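# Remove rice cooker's glass lid and set it beside

## Task

Lift the glass lid off the red rice cooker and put it down lying flat on the counter next to the cooker; at the end the robot must be touching neither the lid nor the cooker.

## Robot and tools

Robot: two arms, left_arm and right_arm, each ending in a five-fingered hand (right_arm a right hand, left_arm its mirror-image left hand). Base positions in the scene frame: left_arm (-0.043, +0.353, -0.002) m, right_arm (+0.021, -0.364, +0.001) m, both nearly unrotated. A post stands behind the arms. Loose objects may get a brief nudge now and then.

Frames. Scene frame: origin at table-top height between the arms, +z up, +x out over the table, left_arm on the +y side (not image left). Reported hand poses (end_effector_position in metres, end_effector_quat_wxyz) are in each arm's own base frame and may be a few cm off. Motion offsets are along the axes of that arm's current Hand target. Hand point axes: +z along the straightened fingers toward the tips; +y out of the palm face; +x across the palm, away from the thumb on the right hand but toward the thumb on the left hand. The hand point sits just past the index/middle knuckles; the palm face is at y = -0.063 m, straight fingertips reach about 0.140 m beyond the knuckles (z = -0.017). A rigid mast on the palm side of the wrist (z -0.158 to -0.111) can collide with things.

Row layout (used by execute_actions and move): one flat list of 48 numbers, each in [-1, 1], covering both arms even if one is idle. Order: left_arm dx, dy, dz, rx, ry, rz; then 16 left hand motor goals; left current_limit, speed; then the same 24 for right_arm. Pose numbers are offsets, not poses, from the Hand target at the start of the action or move: 1.0 = 0.6 m for dx, dy, dz and 180 degrees for rx, ry, rz (one rotation vector). Rows within one action each count from that same start, not from the previous row; repeating an offset in a new call moves further. Six zeros means no new pose request for that arm. The controller clips orientation to within 40 degrees of the measured one per step.

Hand numbers are absolute goals, not offsets: a 0 is a real goal. To keep a hand as it is, resend its hand_goal, hand_current_limit and hand_speed. Motor order per hand: index_mcp, index_abd, index_pip, index_dip, middle_mcp, middle_abd, middle_pip, middle_dip, ring_mcp, ring_abd, ring_pip, ring_dip, thumb_cmc, thumb_axl, thumb_mcp, thumb_ipl. Each maps linearly between its stops; toward -1 the fingers bend toward the palm. Straight values: _mcp +0.75, _abd 0.00, _pip +0.58, _dip +0.70, thumb_cmc +0.71 (toward -1 swings thumb in front of the palm), thumb_axl +0.68, thumb_mcp +0.23, thumb_ipl +0.17. current_limit: -1 gives 0 mA, +1 gives 550 mA (floor 11 mA); speed: set-point rate is (speed + 1)/2 of 8.5 rad/s. Initial values +0.4 and -0.6; they persist once written.

Tools.
execute_actions(actions, cameras): actions is a list of actions; each action is up to 15 rows, one per 1/30 s step, with the last row held to step 15. An empty list returns state plus images. cameras: names, ["all"], or [].
move(target, speed, blend, blocking, cameras): target is one 48-number row or a list of up to 15 rows; every row's offsets count from the same starting Hand targets. Straight-line paths, no obstacle avoidance, all capped at 10 s total. speed in m/s, 0.002 to 4.3 (default 0.25), turning at twice that in rad/s; one value or one per target. blend in m rounds corners (0 = stop at each). blocking=false returns after about 0.5 s while motion continues. Result adds a move: line: done, off_target, moving, held or fault, with limits=paced (pose clipped) or limits=held (steps withheld).
wait(seconds, cameras): 0 to 3600 s, sends nothing new; returns early if a move ends.
stop(cameras): brakes a running move.
zoom_image(camera, region): camera is cam_high, cam_left_wrist or cam_right_wrist; region [x0, y0, x1, y1] in pixels, at most 504 by 504.
finished_scene(scene): scene 1; ends the episode irreversibly.

Results show per arm: end_effector_position, quat, Hand target (base for next offsets), Joint positions, Joint velocities (omitted when within noise), joint torques, and per hand hand_goal, hand_measured, hand_current_ma, hand_state (moving, goal, blocked, overload), hand_current_limit, hand_speed. Also motor temperatures, and FAULT, HAND FAULT or MOTOR HOT lines. Calls after a HAND FAULT in the same reply are skipped.

Cameras: cam_high fixed, 896x504; cam_left_wrist and cam_right_wrist fisheye, 616x616, moving with the hands.

Practical notes: the hand often stops short of the commanded pose by up to a few cm (friction, load); right_arm's elbow sags, so command a little higher. To stop pressing on something, command back past the hand point. Avoid: dropping the glass lid or letting it fall more than a few cm, releasing it while moving, fast impacts, hard pushes against the cooker or table, knocking anything off the table, and any contact between the two arms or closing one hand on the other. A finger motor at 495 mA or more for 5 s shuts down; motors reaching 100 °C make that arm collapse, so avoid long stretched holds. Finish with both hands clear of lid and cooker.

Each tool is called after ">>>" by a JSON object that holds its "method" and its "body", one argument or row to a line.

## Session

>>> {"method": "execute_actions", "body": {
  "actions": []
}}

Scene clock: 0.00 s.
left_arm: end_effector_position=(+0.3239, -0.2140, +0.3685) hand_goal=(+0.754, +0.000, +0.576, +0.696, +0.754, +0.000, +0.576, +0.696, +0.754, +0.000, +0.576, +0.696, +0.714, +0.678, +0.226, +0.168) hand_measured=(+0.7535, -0.0008, +0.5770, +0.6958, +0.7535, -0.0008, +0.5770, +0.6958, +0.7535, -0.0008, +0.5757, +0.6958, +0.7142, +0.6777, +0.2262, +0.1672) hand_current_ma=(+16, +5, +8, +2, -15, -2, -5, +16, +14, -7, +3, -9, +10, -9, -1, +6) hand_state=(goal, goal, goal, goal, goal, goal, goal, goal, goal, goal, goal, goal, goal, goal, goal, goal) hand_current_limit=0.40 hand_speed=-0.60 end_effector_quat_wxyz=(+0.470, +0.440, +0.520, +0.561) | right_arm: end_effector_position=(+0.4058, +0.1727, +0.2909) hand_goal=(+0.754, +0.000, +0.576, +0.696, +0.754, +0.000, +0.576, +0.696, +0.754, +0.000, +0.576, +0.696, +0.714, +0.678, +0.226, +0.168) hand_measured=(+0.7535, +0.0007, +0.5770, +0.6958, +0.7523, -0.0008, +0.5770, +0.6958, +0.7535, +0.0007, +0.5770, +0.6958, +0.7142, +0.6767, +0.2252, +0.1672) hand_current_ma=(+6, +2, -6, +7, +8, -5, -5, -10, -9, -9, +4, -3, +0, -7, -1, -13) hand_state=(goal, goal, goal, goal, goal, goal, goal, goal, goal, goal, goal, goal, goal, goal, goal, goal) hand_current_limit=0.40 hand_speed=-0.60 end_effector_quat_wxyz=(-0.146, +0.367, +0.537, +0.746)
Joint positions: left_arm=[-1.017 1.207 0.488 0.91 -1.182 0.181] | right_arm=[0.19 1.292 0.338 1.225 -0.956 1.015]
Joint velocities: within noise
Joint torques (N m): no reading
Motor temperatures (°C): left_arm=[27 26 27 29 33 33] | right_arm=[33 28 28 25 30 27]
Heat: left arm: hottest wrist yaw 33 °C; right arm: hottest waist 33 °C.
Hand target: left_arm +0.3252, -0.2161, +0.3734; +0.475, +0.435, +0.522, +0.560 | right_arm +0.4087, +0.1733, +0.2957; -0.143, +0.363, +0.537, +0.748

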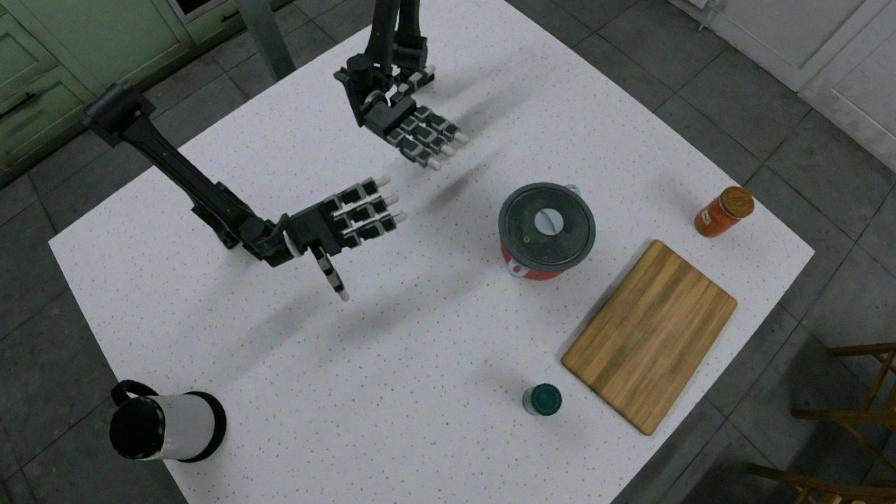

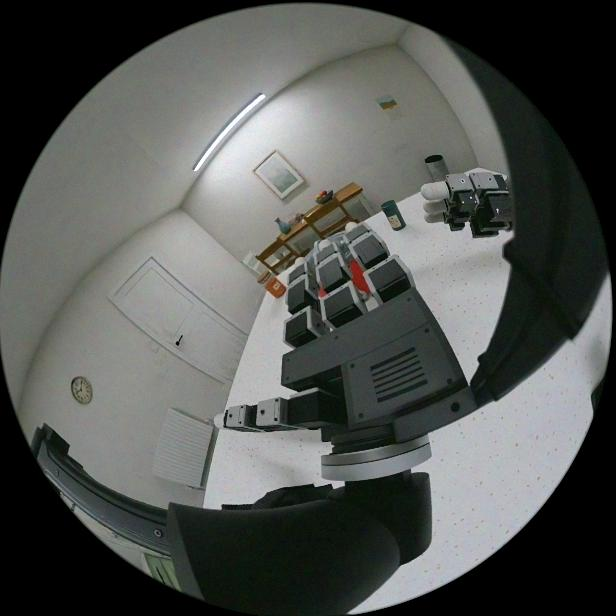

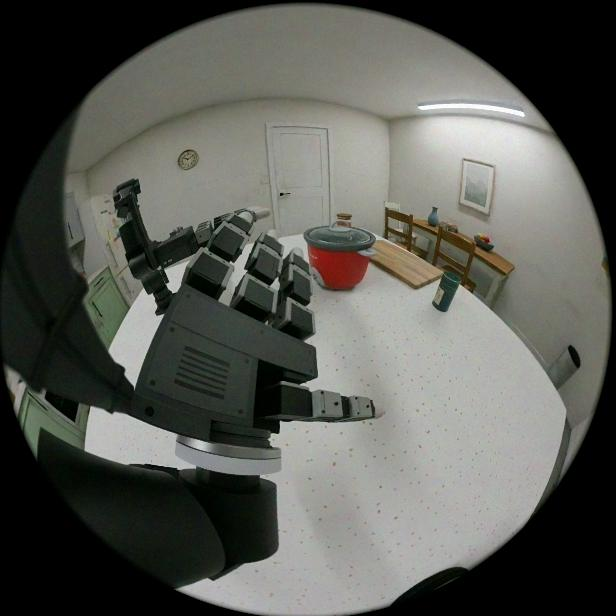

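>>> {"method": "zoom_image", "body": {
  "camera": "cam_high",
  "region": [460, 160, 640, 300]
}}

>>> {"method": "zoom_image", "body": {
  "camera": "cam_right_wrist",
  "region": [260, 190, 420, 310]
}}

Scaled by 2.800 from the camera's image (finer frame: 1280x720).

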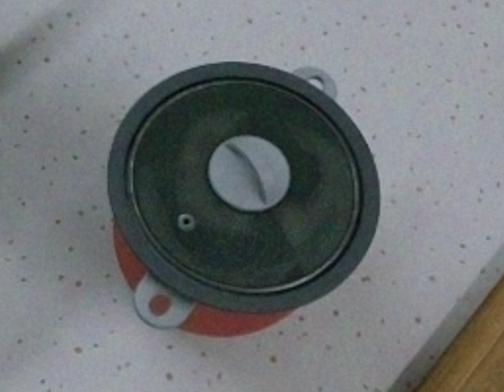

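Scaled by 3.150 from the camera's image (finer frame: 880x880).

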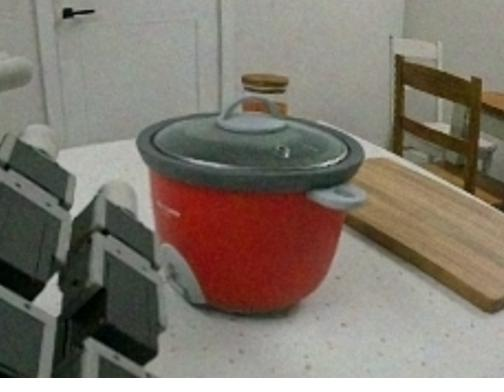

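>>> {"method": "zoom_image", "body": {
  "camera": "cam_high",
  "region": [520, 190, 580, 250]
}}

>>> {"method": "zoom_image", "body": {
  "camera": "cam_right_wrist",
  "region": [300, 205, 380, 295]
}}

Scaled by 8.400 from the camera's image (finer frame: 1280x720).

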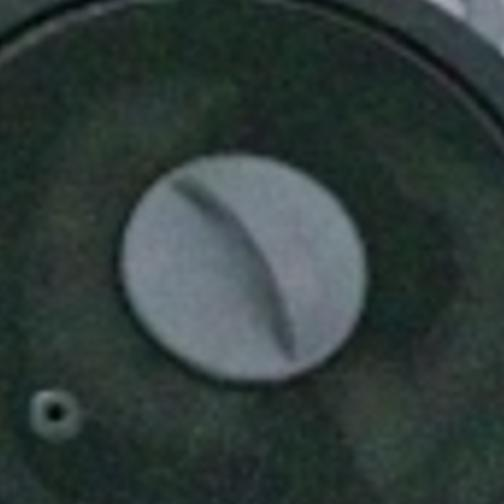

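Scaled by 5.600 from the camera's image (finer frame: 880x880).

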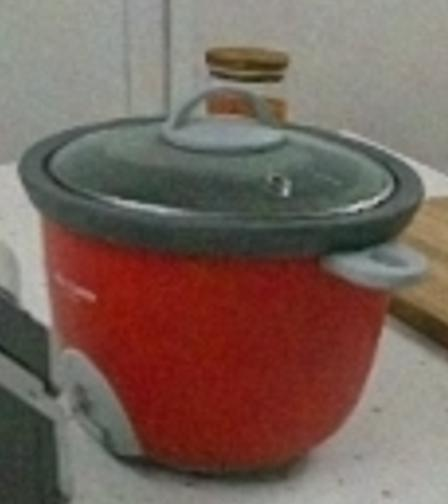

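>>> {"method": "move", "body": {
  "target": [0.0637,0.0462,0.4225,0.3574,-0.0498,0.0295,0.754,0,0.576,0.696,0.754,0,0.576,0.696,0.754,0,0.576,0.696,0.714,0.678,0.226,0.168,0.4,-0.6,0,0,0,0,0,0,0.754,0,0.576,0.696,0.754,0,0.576,0.696,0.754,0,0.576,0.696,0.714,0.678,0.226,0.168,0.4,-0.6],
  "cameras": ["all"]
}}

Scene clock: 305.30 s.
left_arm: end_effector_position=(+0.5587, -0.1335, +0.4083) hand_goal=(+0.754, +0.000, +0.576, +0.696, +0.754, +0.000, +0.576, +0.696, +0.754, +0.000, +0.576, +0.696, +0.714, +0.678, +0.226, +0.168) hand_measured=(+0.7631, +0.0065, +0.5757, +0.6958, +0.7619, +0.0051, +0.5770, +0.6958, +0.7607, +0.0051, +0.5770, +0.6958, +0.7230, +0.6777, +0.2222, +0.1633) hand_current_ma=(+23, +9, +6, -2, -10, +7, +4, +9, +5, -7, +2, -2, +18, +4, +1, +0) hand_state=(goal, goal, goal, goal, goal, goal, goal, goal, goal, goal, goal, goal, goal, goal, goal, goal) hand_current_limit=0.40 hand_speed=-0.60 end_effector_quat_wxyz=(+0.178, +0.680, +0.688, +0.180) | right_arm: end_effector_position=(+0.4058, +0.1727, +0.2909) hand_goal=(+0.754, +0.000, +0.576, +0.696, +0.754, +0.000, +0.576, +0.696, +0.754, +0.000, +0.576, +0.696, +0.714, +0.678, +0.226, +0.168) hand_measured=(+0.7643, +0.0007, +0.5770, +0.6958, +0.7643, -0.0008, +0.5770, +0.6958, +0.7655, +0.0007, +0.5770, +0.6958, +0.7205, +0.6767, +0.2252, +0.1681) hand_current_ma=(+17, +7, -7, +6, +20, -1, -4, -6, +0, -4, +5, -2, +3, -11, +1, -8) hand_state=(goal, goal, goal, goal, goal, goal, goal, goal, goal, goal, goal, goal, goal, goal, goal, goal) hand_current_limit=0.40 hand_speed=-0.60 end_effector_quat_wxyz=(-0.146, +0.367, +0.537, +0.746)
Joint positions: left_arm=[-0.375 1.388 1.568 -1.27 -0.185 -0.342] | right_arm=[0.19 1.292 0.338 1.225 -0.956 1.015]
Joint torques (N m): left_arm=[-1.08 -11.93 14.15 0.81 -0.06 0.1] | right_arm=[0.21 -6.42 7.15 1.84 0.29 -0.15]
Motor temperatures (°C): left_arm=[26 26 36 29 31 31] | right_arm=[32 28 33 25 29 26]
Heat: left arm: hottest elbow 36 °C; right arm: hottest elbow 33 °C.
Hand target: left_arm +0.5654, -0.1349, +0.4203; +0.183, +0.683, +0.683, +0.183 | right_arm +0.4087, +0.1733, +0.2957; -0.143, +0.363, +0.537, +0.748
Off the commanded pose: left_arm 0.014 m, 1 deg | right_arm 0.006 m, 1 deg.
move: off_target (left_arm)
cam_left_wrist: T_world_to_cam=[[-0.54707, -0.77992, -0.30405, 0.29404], [-0.82772, 0.4498, 0.33549, 0.34188], [-0.12489, 0.43521, -0.89163, 0.61931]] pos_world=[0.52118, -0.19398, 0.5269]

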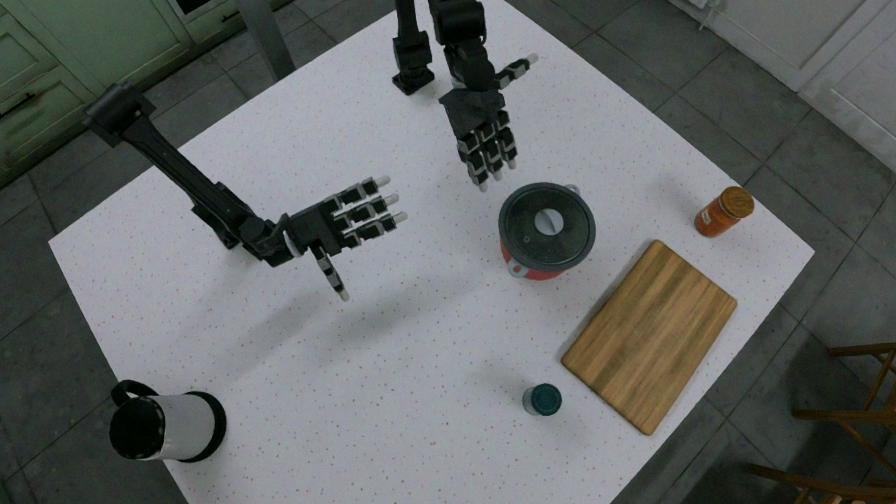

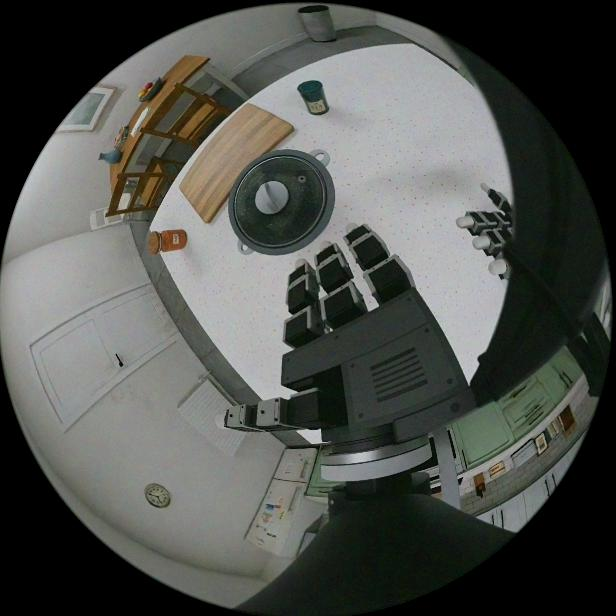

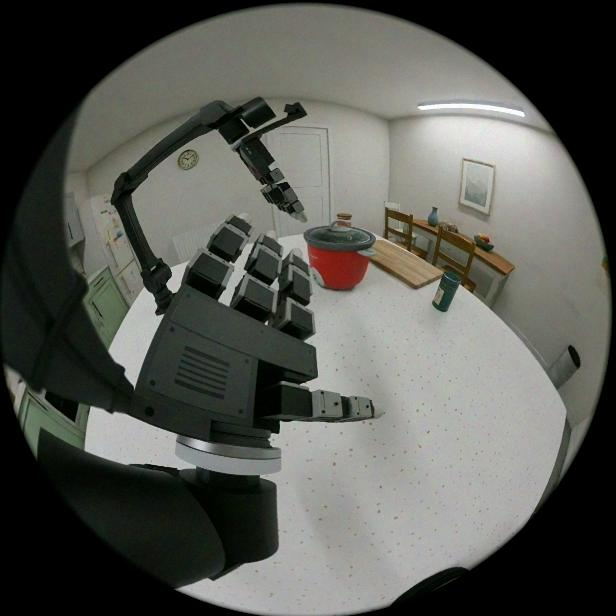

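>>> {"method": "zoom_image", "body": {
  "camera": "cam_left_wrist",
  "region": [215, 140, 345, 270]
}}

>>> {"method": "zoom_image", "body": {
  "camera": "cam_left_wrist",
  "region": [260, 210, 430, 380]
}}

>>> {"method": "zoom_image", "body": {
  "camera": "cam_high",
  "region": [430, 70, 560, 200]
}}

Scaled by 3.877 from the camera's image (finer frame: 880x880).

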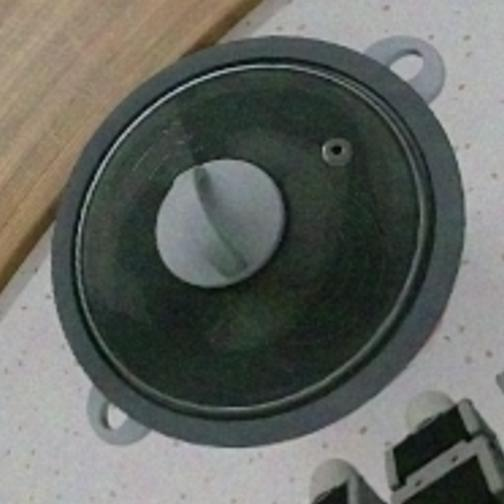

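Scaled by 2.965 from the camera's image (finer frame: 880x880).

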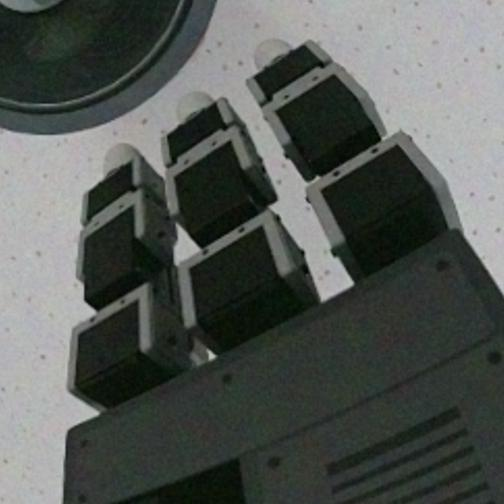

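Scaled by 3.877 from the camera's image (finer frame: 1280x720).

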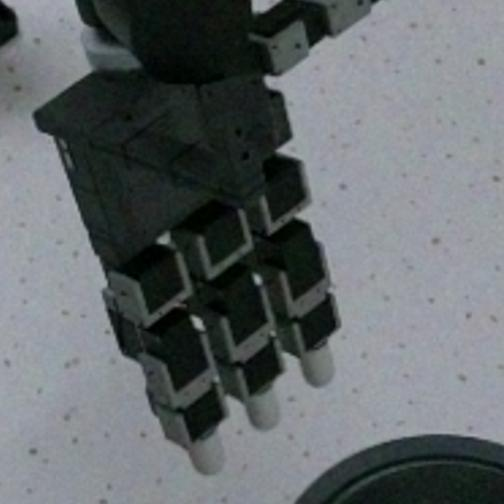

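>>> {"method": "zoom_image", "body": {
  "camera": "cam_left_wrist",
  "region": [250, 175, 295, 220]
}}

Scaled by 11.200 from the camera's image (finer frame: 880x880).

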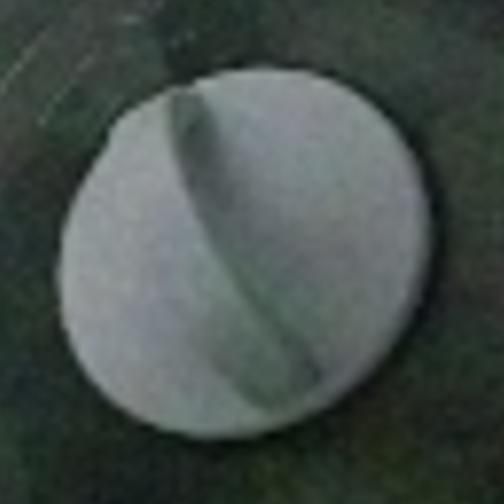

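>>> {"method": "move", "body": {
  "target": [0.03,0.195,0.1125,0,-0.0375,0.0649,0.754,0,0.576,0.696,0.754,0,0.576,0.696,0.754,0,0.576,0.696,0.714,0.678,0.226,0.168,0.4,-0.6,0,0,0,0,0,0,0.754,0,0.576,0.696,0.754,0,0.576,0.696,0.754,0,0.576,0.696,0.714,0.678,0.226,0.168,0.4,-0.6],
  "cameras": ["cam_high","cam_left_wrist"],
  "speed": 0.15
}}

>>> {"method": "zoom_image", "body": {
  "camera": "cam_left_wrist",
  "region": [240, 160, 400, 320]
}}

>>> {"method": "zoom_image", "body": {
  "camera": "cam_high",
  "region": [480, 130, 610, 260]
}}

Scene clock: 418.57 s.
left_arm: end_effector_position=(+0.6935, -0.1179, +0.4110) hand_goal=(+0.754, +0.000, +0.576, +0.696, +0.754, +0.000, +0.576, +0.696, +0.754, +0.000, +0.576, +0.696, +0.714, +0.678, +0.226, +0.168) hand_measured=(+0.7631, +0.0065, +0.5770, +0.6958, +0.7619, +0.0051, +0.5770, +0.6958, +0.7607, +0.0051, +0.5770, +0.6958, +0.7230, +0.6767, +0.2212, +0.1633) hand_current_ma=(+6, +10, +3, +1, -18, +3, -5, +20, +14, +6, -1, -6, +17, -2, +5, +6) hand_state=(goal, goal, goal, goal, goal, goal, goal, goal, goal, goal, goal, goal, goal, goal, goal, goal) hand_current_limit=0.40 hand_speed=-0.60 end_effector_quat_wxyz=(+0.201, +0.756, +0.604, +0.155) | right_arm: end_effector_position=(+0.4058, +0.1727, +0.2909) hand_goal=(+0.754, +0.000, +0.576, +0.696, +0.754, +0.000, +0.576, +0.696, +0.754, +0.000, +0.576, +0.696, +0.714, +0.678, +0.226, +0.168) hand_measured=(+0.7655, +0.0007, +0.5770, +0.6958, +0.7655, -0.0008, +0.5757, +0.6958, +0.7655, +0.0007, +0.5757, +0.6958, +0.7205, +0.6777, +0.2252, +0.1681) hand_current_ma=(+19, +9, -6, +5, +20, -4, -4, -6, +3, -7, +3, -1, +1, -11, -1, -12) hand_state=(goal, goal, goal, goal, goal, goal, goal, goal, goal, goal, goal, goal, goal, goal, goal, goal) hand_current_limit=0.40 hand_speed=-0.60 end_effector_quat_wxyz=(-0.146, +0.367, +0.537, +0.746)
Joint positions: left_arm=[-0.191 1.692 1.922 -1.288 0.023 0.025] | right_arm=[0.19 1.292 0.338 1.225 -0.956 1.015]
Joint torques (N m): left_arm=[-1.26 -16.73 14.31 0.91 0.18 0.11] | right_arm=[0.21 -6.48 7.15 1.84 0.29 -0.15]
Motor temperatures (°C): left_arm=[26 28 44 28 30 30] | right_arm=[31 28 33 25 28 26]
Heat: left arm: hottest elbow 44 °C; right arm: hottest elbow 33 °C.
Hand target: left_arm +0.7006, -0.1169, +0.4201; +0.203, +0.758, +0.598, +0.160 | right_arm +0.4087, +0.1733, +0.2957; -0.143, +0.363, +0.537, +0.748
Off the commanded pose: left_arm 0.012 m, 1 deg | right_arm 0.006 m, 1 deg.
move: off_target (left_arm)
cam_left_wrist: T_world_to_cam=[[-0.71489, -0.6318, -0.29959, 0.51274], [-0.69895, 0.63337, 0.33214, 0.37925], [-0.0201, 0.44684, -0.89439, 0.56156]] pos_world=[0.64291, -0.16719, 0.5299]

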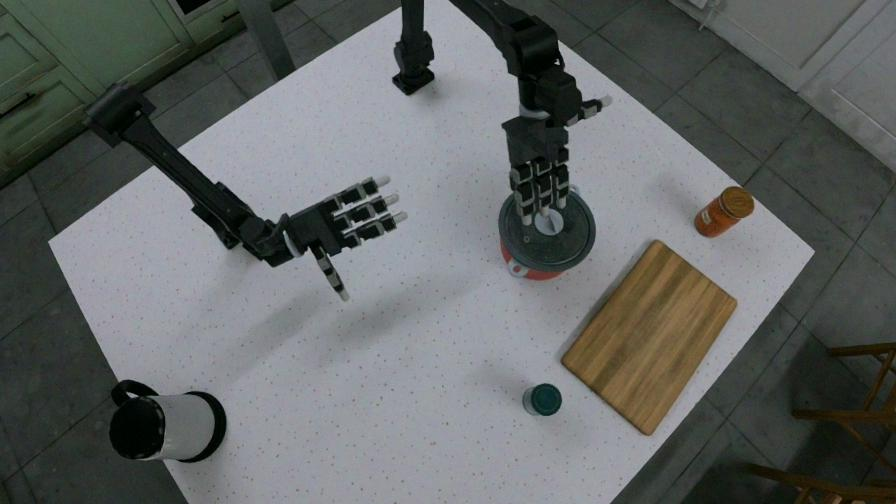

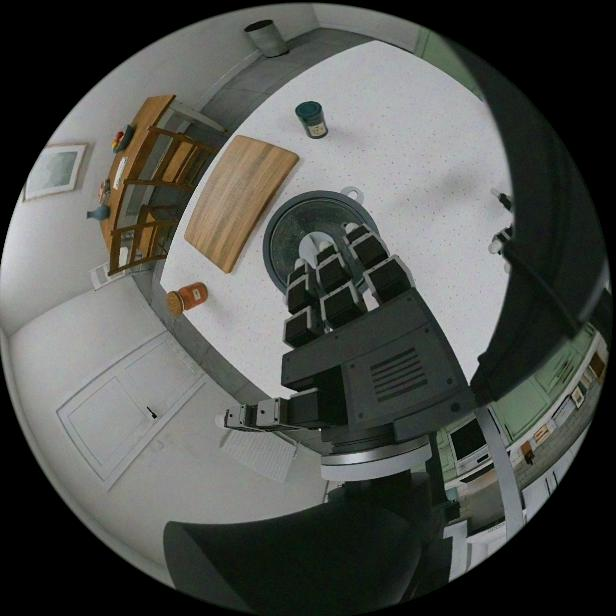

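Scaled by 3.150 from the camera's image (finer frame: 880x880).

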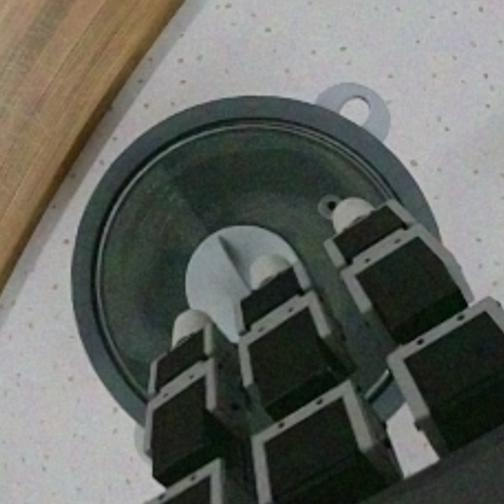

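Scaled by 3.877 from the camera's image (finer frame: 1280x720).

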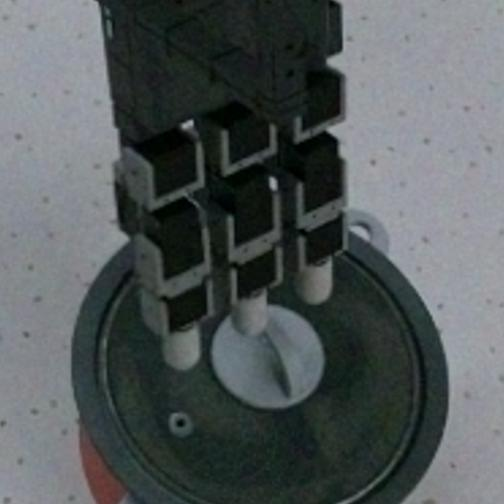

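>>> {"method": "move", "body": {
  "target": [0.0035,-0.0015,0.0318,0,0,0,0.754,0.06,0.576,0.696,0.754,-0.06,0.576,0.696,0.754,-0.06,0.576,0.696,0.714,0.678,0.226,0.168,0.4,-0.6,0,0,0,0,0,0,0.754,0,0.576,0.696,0.754,0,0.576,0.696,0.754,0,0.576,0.696,0.714,0.678,0.226,0.168,0.4,-0.6],
  "cameras": ["cam_high","cam_left_wrist"],
  "speed": 0.06
}}

>>> {"method": "zoom_image", "body": {
  "camera": "cam_left_wrist",
  "region": [270, 200, 370, 300]
}}

>>> {"method": "zoom_image", "body": {
  "camera": "cam_high",
  "region": [500, 170, 590, 260]
}}

Scene clock: 471.77 s.
left_arm: end_effector_position=(+0.6974, -0.1191, +0.4076) hand_goal=(+0.754, +0.060, +0.576, +0.696, +0.754, -0.060, +0.576, +0.696, +0.754, -0.060, +0.576, +0.696, +0.714, +0.678, +0.226, +0.168) hand_measured=(+0.7643, +0.0607, +0.5770, +0.6958, +0.7619, -0.0565, +0.5757, +0.6958, +0.7607, -0.0535, +0.5770, +0.6958, +0.7230, +0.6767, +0.2222, +0.1633) hand_current_ma=(+20, -5, +2, +3, -9, +6, +3, +18, +3, -2, +17, +14, +2, -1, +9, -6) hand_state=(goal, goal, goal, goal, goal, goal, goal, goal, goal, goal, goal, goal, goal, goal, goal, goal) hand_current_limit=0.40 hand_speed=-0.60 end_effector_quat_wxyz=(+0.201, +0.757, +0.602, +0.156) | right_arm: end_effector_position=(+0.4058, +0.1727, +0.2909) hand_goal=(+0.754, +0.000, +0.576, +0.696, +0.754, +0.000, +0.576, +0.696, +0.754, +0.000, +0.576, +0.696, +0.714, +0.678, +0.226, +0.168) hand_measured=(+0.7655, +0.0007, +0.5757, +0.6945, +0.7643, -0.0008, +0.5770, +0.6958, +0.7655, -0.0008, +0.5770, +0.6958, +0.7205, +0.6777, +0.2262, +0.1672) hand_current_ma=(+21, +8, -7, +9, +17, -6, -4, -7, +7, -7, +4, -4, +6, -8, -3, -12) hand_state=(goal, goal, goal, goal, goal, goal, goal, goal, goal, goal, goal, goal, goal, goal, goal, goal) hand_current_limit=0.40 hand_speed=-0.60 end_effector_quat_wxyz=(-0.146, +0.367, +0.537, +0.746)
Joint positions: left_arm=[-0.191 1.7 1.922 -1.278 0.024 0.028] | right_arm=[0.19 1.292 0.338 1.225 -0.956 1.015]
Joint torques (N m): left_arm=[-0.97 -16.15 12.15 1.99 0.21 0.11] | right_arm=[0.21 -6.48 7.15 1.84 0.29 -0.15]
Heat: left arm: hottest elbow 48 °C; right arm: hottest elbow 33 °C.
Hand target: left_arm +0.7096, -0.1168, +0.4032; +0.203, +0.758, +0.598, +0.160 | right_arm +0.4087, +0.1733, +0.2957; -0.143, +0.363, +0.537, +0.748
Off the commanded pose: left_arm 0.013 m, 1 deg | right_arm 0.006 m, 1 deg.
move: off_target (left_arm)
cam_left_wrist: T_world_to_cam=[[-0.71615, -0.62952, -0.30138, 0.51556], [-0.69775, 0.63557, 0.33045, 0.38398], [-0.01648, 0.44694, -0.89441, 0.55668]] pos_world=[0.64631, -0.16829, 0.5264]

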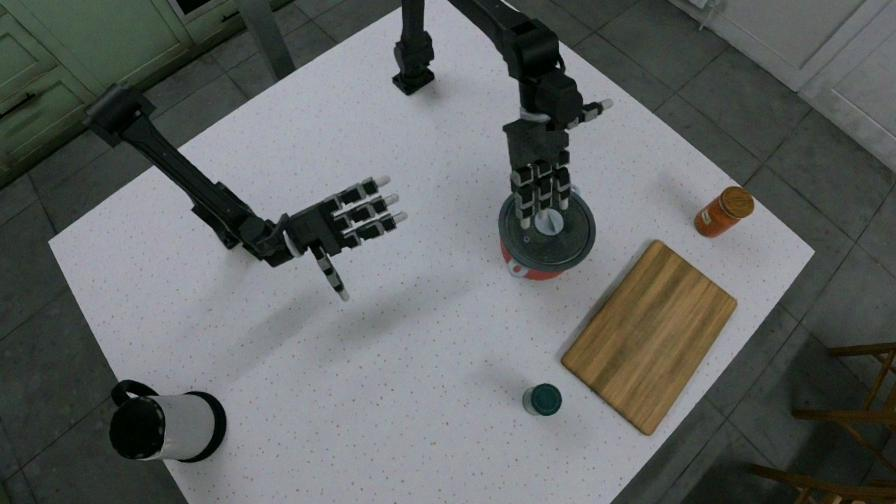

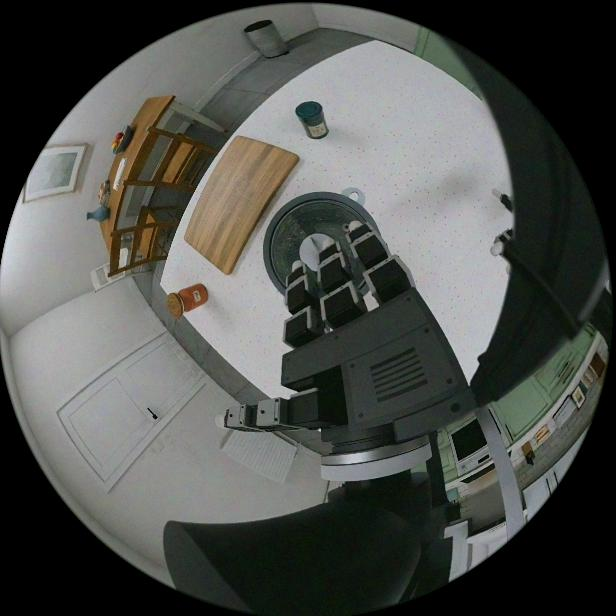

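Scaled by 5.040 from the camera's image (finer frame: 880x880).

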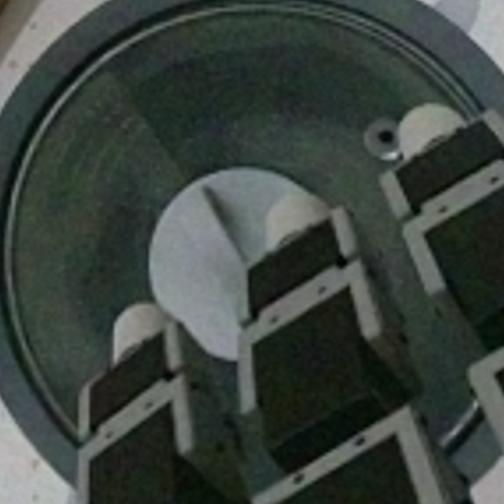

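Scaled by 5.600 from the camera's image (finer frame: 1280x720).

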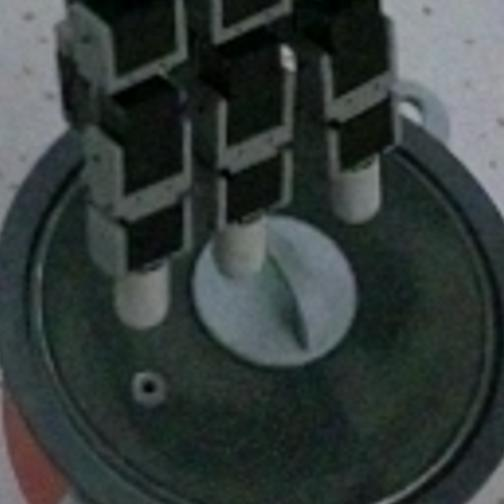

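>>> {"method": "move", "body": {
  "target": [0.0035,-0.01,0.0327,0,0,0,0.754,0.06,0.576,0.696,0.754,-0.06,0.576,0.696,0.754,-0.06,0.576,0.696,0.714,0.678,0.226,0.168,0.4,-0.6,0,0,0,0,0,0,0.754,0,0.576,0.696,0.754,0,0.576,0.696,0.754,0,0.576,0.696,0.714,0.678,0.226,0.168,0.4,-0.6],
  "cameras": ["cam_high","cam_left_wrist"],
  "speed": 0.06
}}

>>> {"method": "zoom_image", "body": {
  "camera": "cam_left_wrist",
  "region": [270, 200, 370, 300]
}}

>>> {"method": "zoom_image", "body": {
  "camera": "cam_high",
  "region": [500, 170, 590, 260]
}}

Scene clock: 485.93 s.
left_arm: end_effector_position=(+0.7045, -0.1211, +0.3954) hand_goal=(+0.754, +0.060, +0.576, +0.696, +0.754, -0.060, +0.576, +0.696, +0.754, -0.060, +0.576, +0.696, +0.714, +0.678, +0.226, +0.168) hand_measured=(+0.7631, +0.0607, +0.5770, +0.6971, +0.7619, -0.0565, +0.5770, +0.6958, +0.7619, -0.0550, +0.5770, +0.6958, +0.7230, +0.6767, +0.2222, +0.1633) hand_current_ma=(+7, +9, -7, +2, -4, +19, +17, +6, +24, -6, -2, -4, +19, +17, +3, -6) hand_state=(goal, goal, goal, goal, goal, goal, goal, goal, goal, goal, goal, goal, goal, goal, goal, goal) hand_current_limit=0.40 hand_speed=-0.60 end_effector_quat_wxyz=(+0.207, +0.756, +0.600, +0.160) | right_arm: end_effector_position=(+0.4058, +0.1727, +0.2909) hand_goal=(+0.754, +0.000, +0.576, +0.696, +0.754, +0.000, +0.576, +0.696, +0.754, +0.000, +0.576, +0.696, +0.714, +0.678, +0.226, +0.168) hand_measured=(+0.7655, +0.0007, +0.5770, +0.6958, +0.7643, -0.0008, +0.5770, +0.6971, +0.7643, -0.0008, +0.5770, +0.6958, +0.7205, +0.6777, +0.2252, +0.1672) hand_current_ma=(+20, +6, -7, +6, +18, -3, -4, -9, +2, -7, +5, -3, +7, -10, -1, -9) hand_state=(goal, goal, goal, goal, goal, goal, goal, goal, goal, goal, goal, goal, goal, goal, goal, goal) hand_current_limit=0.40 hand_speed=-0.60 end_effector_quat_wxyz=(-0.146, +0.367, +0.537, +0.746)
Joint positions: left_arm=[-0.191 1.706 1.89 -1.227 0.026 0.032] | right_arm=[0.19 1.292 0.338 1.225 -0.956 1.015]
Joint torques (N m): left_arm=[-0.67 -16.73 10.74 2.02 0.21 0.11] | right_arm=[0.21 -6.48 7.15 1.84 0.29 -0.15]
Heat: left arm: hottest elbow 46 °C; right arm: hottest elbow 33 °C.
Hand target: left_arm +0.7145, -0.1159, +0.3831; +0.203, +0.758, +0.598, +0.160 | right_arm +0.4087, +0.1733, +0.2957; -0.143, +0.363, +0.537, +0.748
Off the commanded pose: left_arm 0.017 m, 0 deg | right_arm 0.006 m, 1 deg.
move: off_target (left_arm)
cam_left_wrist: T_world_to_cam=[[-0.71437, -0.62778, -0.30914, 0.51785], [-0.69976, 0.63891, 0.31957, 0.40031], [-0.0031, 0.44462, -0.89572, 0.5376]] pos_world=[0.65172, -0.16969, 0.5137]

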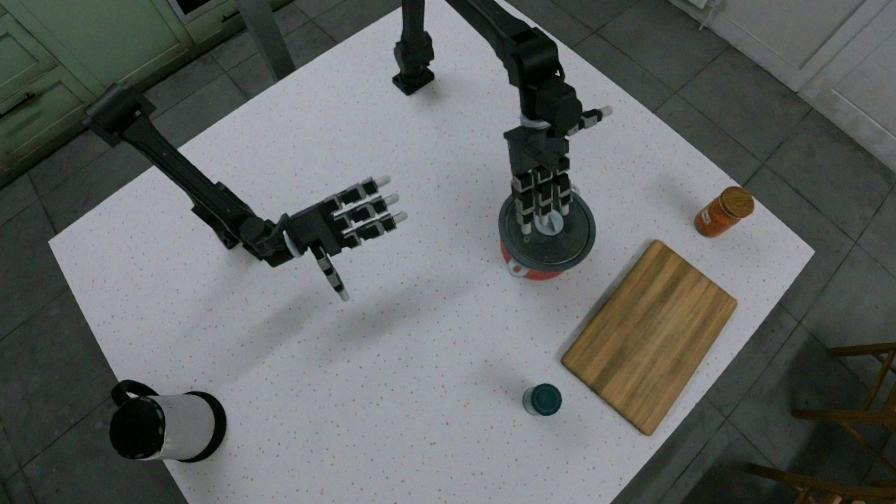

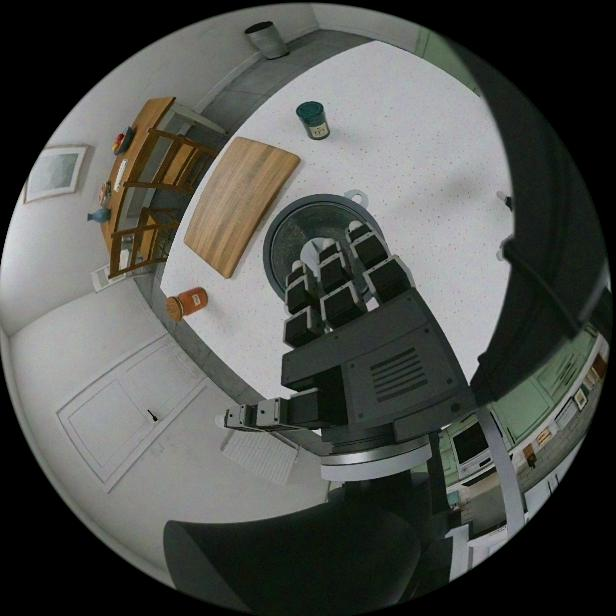

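Scaled by 5.040 from the camera's image (finer frame: 880x880).

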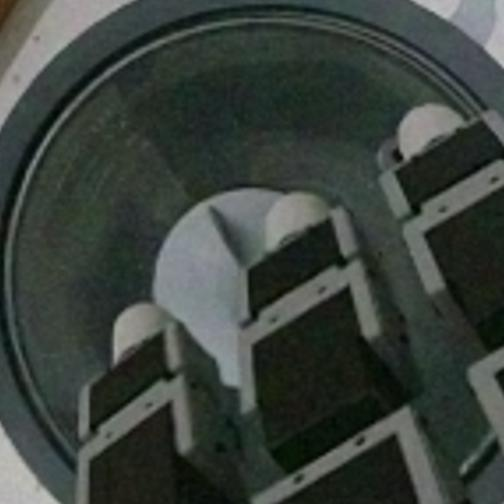

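Scaled by 5.600 from the camera's image (finer frame: 1280x720).

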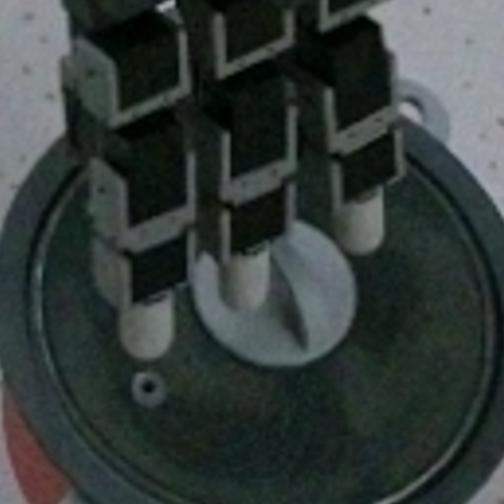

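>>> {"method": "zoom_image", "body": {
  "camera": "cam_left_wrist",
  "region": [297, 230, 337, 270]
}}

>>> {"method": "zoom_image", "body": {
  "camera": "cam_high",
  "region": [530, 200, 570, 240]
}}

Scaled by 12.600 from the camera's image (finer frame: 880x880).

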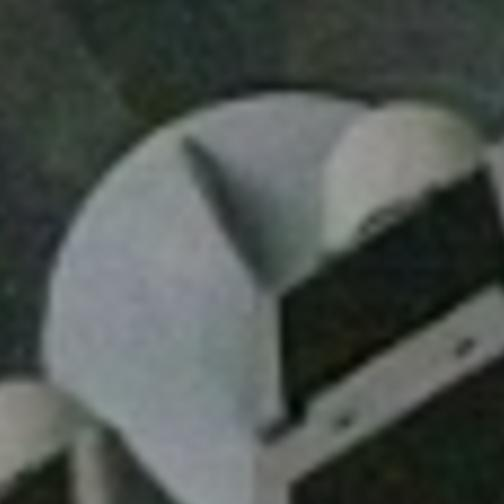

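Scaled by 12.600 from the camera's image (finer frame: 1280x720).

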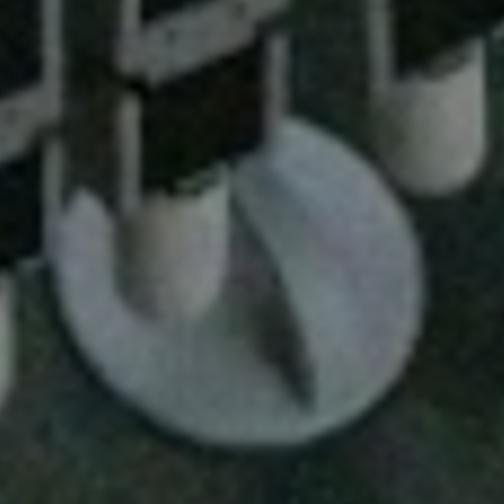

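>>> {"method": "move", "body": {
  "target": [
    [-0.0397,-0.0277,-0.1542,0,0,0,0.754,0,0.576,0.696,0.754,0,0.576,0.696,0.754,0,0.576,0.696,0.714,0.678,0.226,0.168,0.4,-0.6,0,0,0,0,0,0,0.754,0,0.576,0.696,0.754,0,0.576,0.696,0.754,0,0.576,0.696,0.714,0.678,0.226,0.168,0.4,-0.6],
    [-0.0881,-0.0807,-0.1077,0,0,0.5,-0.342,0,-0.591,-0.174,-0.342,0,-0.591,-0.174,0.754,0,0.576,-0.174,0.714,0.678,0.226,0.168,0.4,-0.6,0,0,0,0,0,0,0.754,0,0.576,0.696,0.754,0,0.576,0.696,0.754,0,0.576,0.696,0.714,0.678,0.226,0.168,0.4,-0.6]
  ],
  "cameras": ["all"],
  "speed": 0.2
}}

>>> {"method": "zoom_image", "body": {
  "camera": "cam_left_wrist",
  "region": [200, 160, 400, 360]
}}

>>> {"method": "zoom_image", "body": {
  "camera": "cam_right_wrist",
  "region": [230, 130, 390, 290]
}}

Scene clock: 634.40 s.
left_arm: end_effector_position=(+0.6213, -0.1564, +0.4124) hand_goal=(-0.342, +0.000, -0.590, -0.174, -0.342, +0.000, -0.590, -0.174, +0.754, +0.000, +0.576, -0.174, +0.714, +0.678, +0.226, +0.168) hand_measured=(-0.3259, -0.0023, -0.5881, -0.1744, -0.3295, -0.0052, -0.5894, -0.1782, +0.7511, -0.0052, +0.5731, -0.1744, +0.7192, +0.6777, +0.2212, +0.1633) hand_current_ma=(+10, -2, -8, +15, -3, -9, -9, +9, +8, +2, -1, +3, +1, +13, -1, +18) hand_state=(goal, goal, goal, goal, goal, goal, goal, goal, goal, goal, goal, goal, goal, goal, goal, goal) hand_current_limit=0.40 hand_speed=-0.60 end_effector_quat_wxyz=(+0.034, +0.960, -0.110, +0.255) | right_arm: end_effector_position=(+0.4058, +0.1727, +0.2909) hand_goal=(+0.754, +0.000, +0.576, +0.696, +0.754, +0.000, +0.576, +0.696, +0.754, +0.000, +0.576, +0.696, +0.714, +0.678, +0.226, +0.168) hand_measured=(+0.7643, -0.0008, +0.5757, +0.6958, +0.7643, -0.0008, +0.5770, +0.6958, +0.7655, +0.0007, +0.5770, +0.6958, +0.7205, +0.6777, +0.2252, +0.1681) hand_current_ma=(+19, +6, -5, +6, +22, -6, -2, -5, +0, -10, +3, -4, +8, -10, +0, -11) hand_state=(goal, goal, goal, goal, goal, goal, goal, goal, goal, goal, goal, goal, goal, goal, goal, goal) hand_current_limit=0.40 hand_speed=-0.60 end_effector_quat_wxyz=(-0.146, +0.367, +0.537, +0.746)
Joint positions: left_arm=[-0.089 1.707 2.024 -1.373 0.078 1.691] | right_arm=[0.19 1.292 0.338 1.225 -0.956 1.015]
Joint torques (N m): left_arm=[-0.67 -16.09 14.06 0.84 0.49 -0.04] | right_arm=[0.15 -6.48 7.16 1.83 0.29 -0.15]
Heat: left arm: hottest elbow 43 °C; right arm: hottest elbow 33 °C.
Hand target: left_arm +0.6300, -0.1500, +0.4150; +0.031, +0.959, -0.113, +0.257 | right_arm +0.4087, +0.1733, +0.2957; -0.143, +0.363, +0.537, +0.748
Off the commanded pose: left_arm 0.011 m, 1 deg | right_arm 0.006 m, 1 deg.
move: off_target (left_arm); target 2's new numbers were sent with left_arm's hand 0.011 m and 0 deg from that target
cam_left_wrist: T_world_to_cam=[[-0.51155, 0.7689, -0.38355, 0.5646], [0.17914, 0.532, 0.82758, -0.41308], [0.84037, 0.35464, -0.40989, -0.17017]] pos_world=[0.50583, -0.15401, 0.48866]

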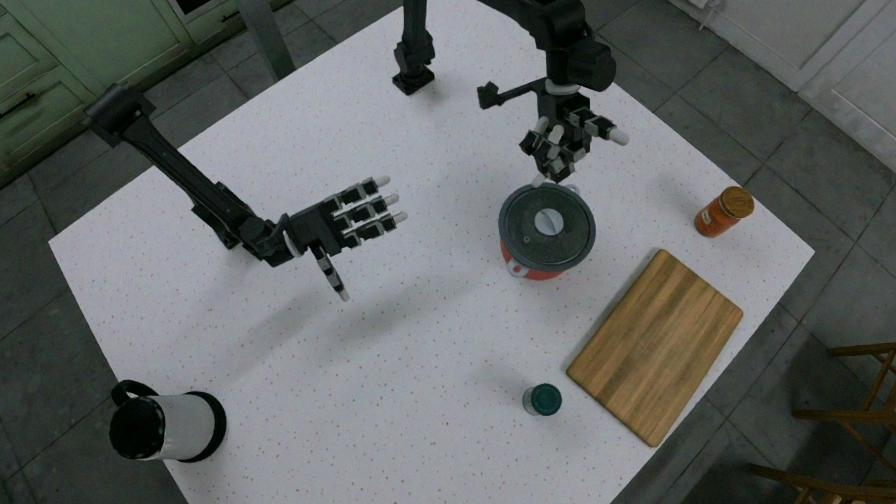

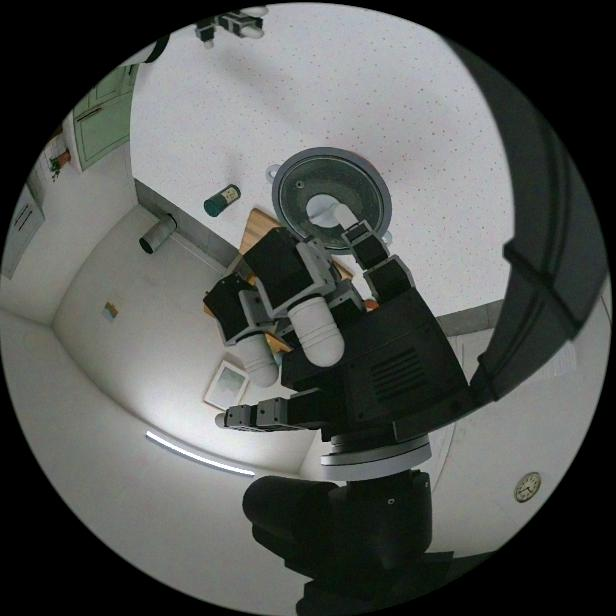

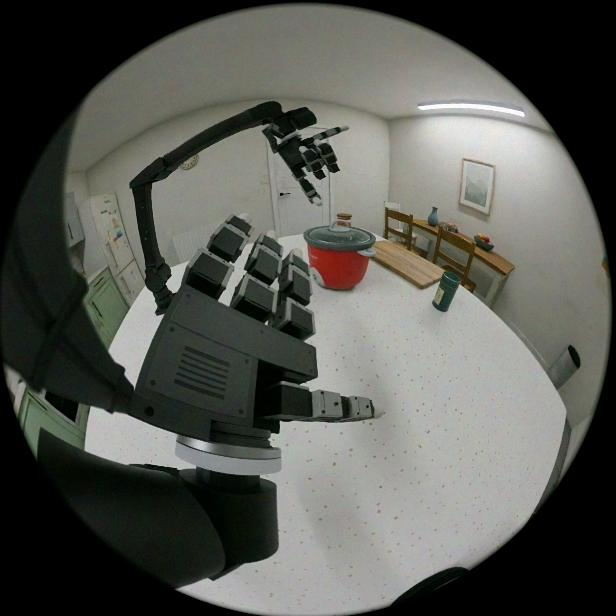

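Scaled by 2.520 from the camera's image (finer frame: 880x880).

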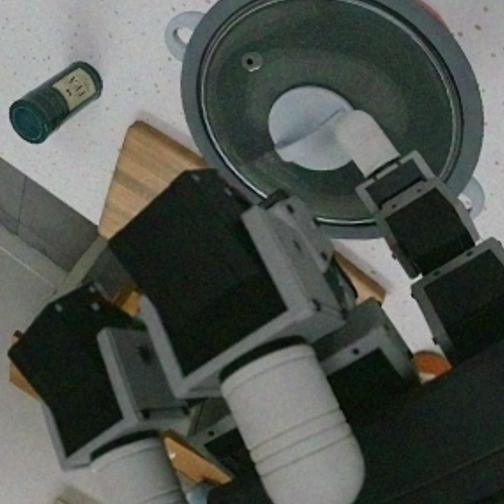

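Scaled by 3.150 from the camera's image (finer frame: 880x880).

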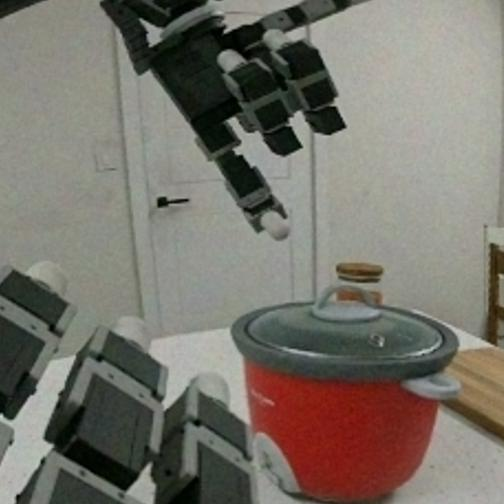

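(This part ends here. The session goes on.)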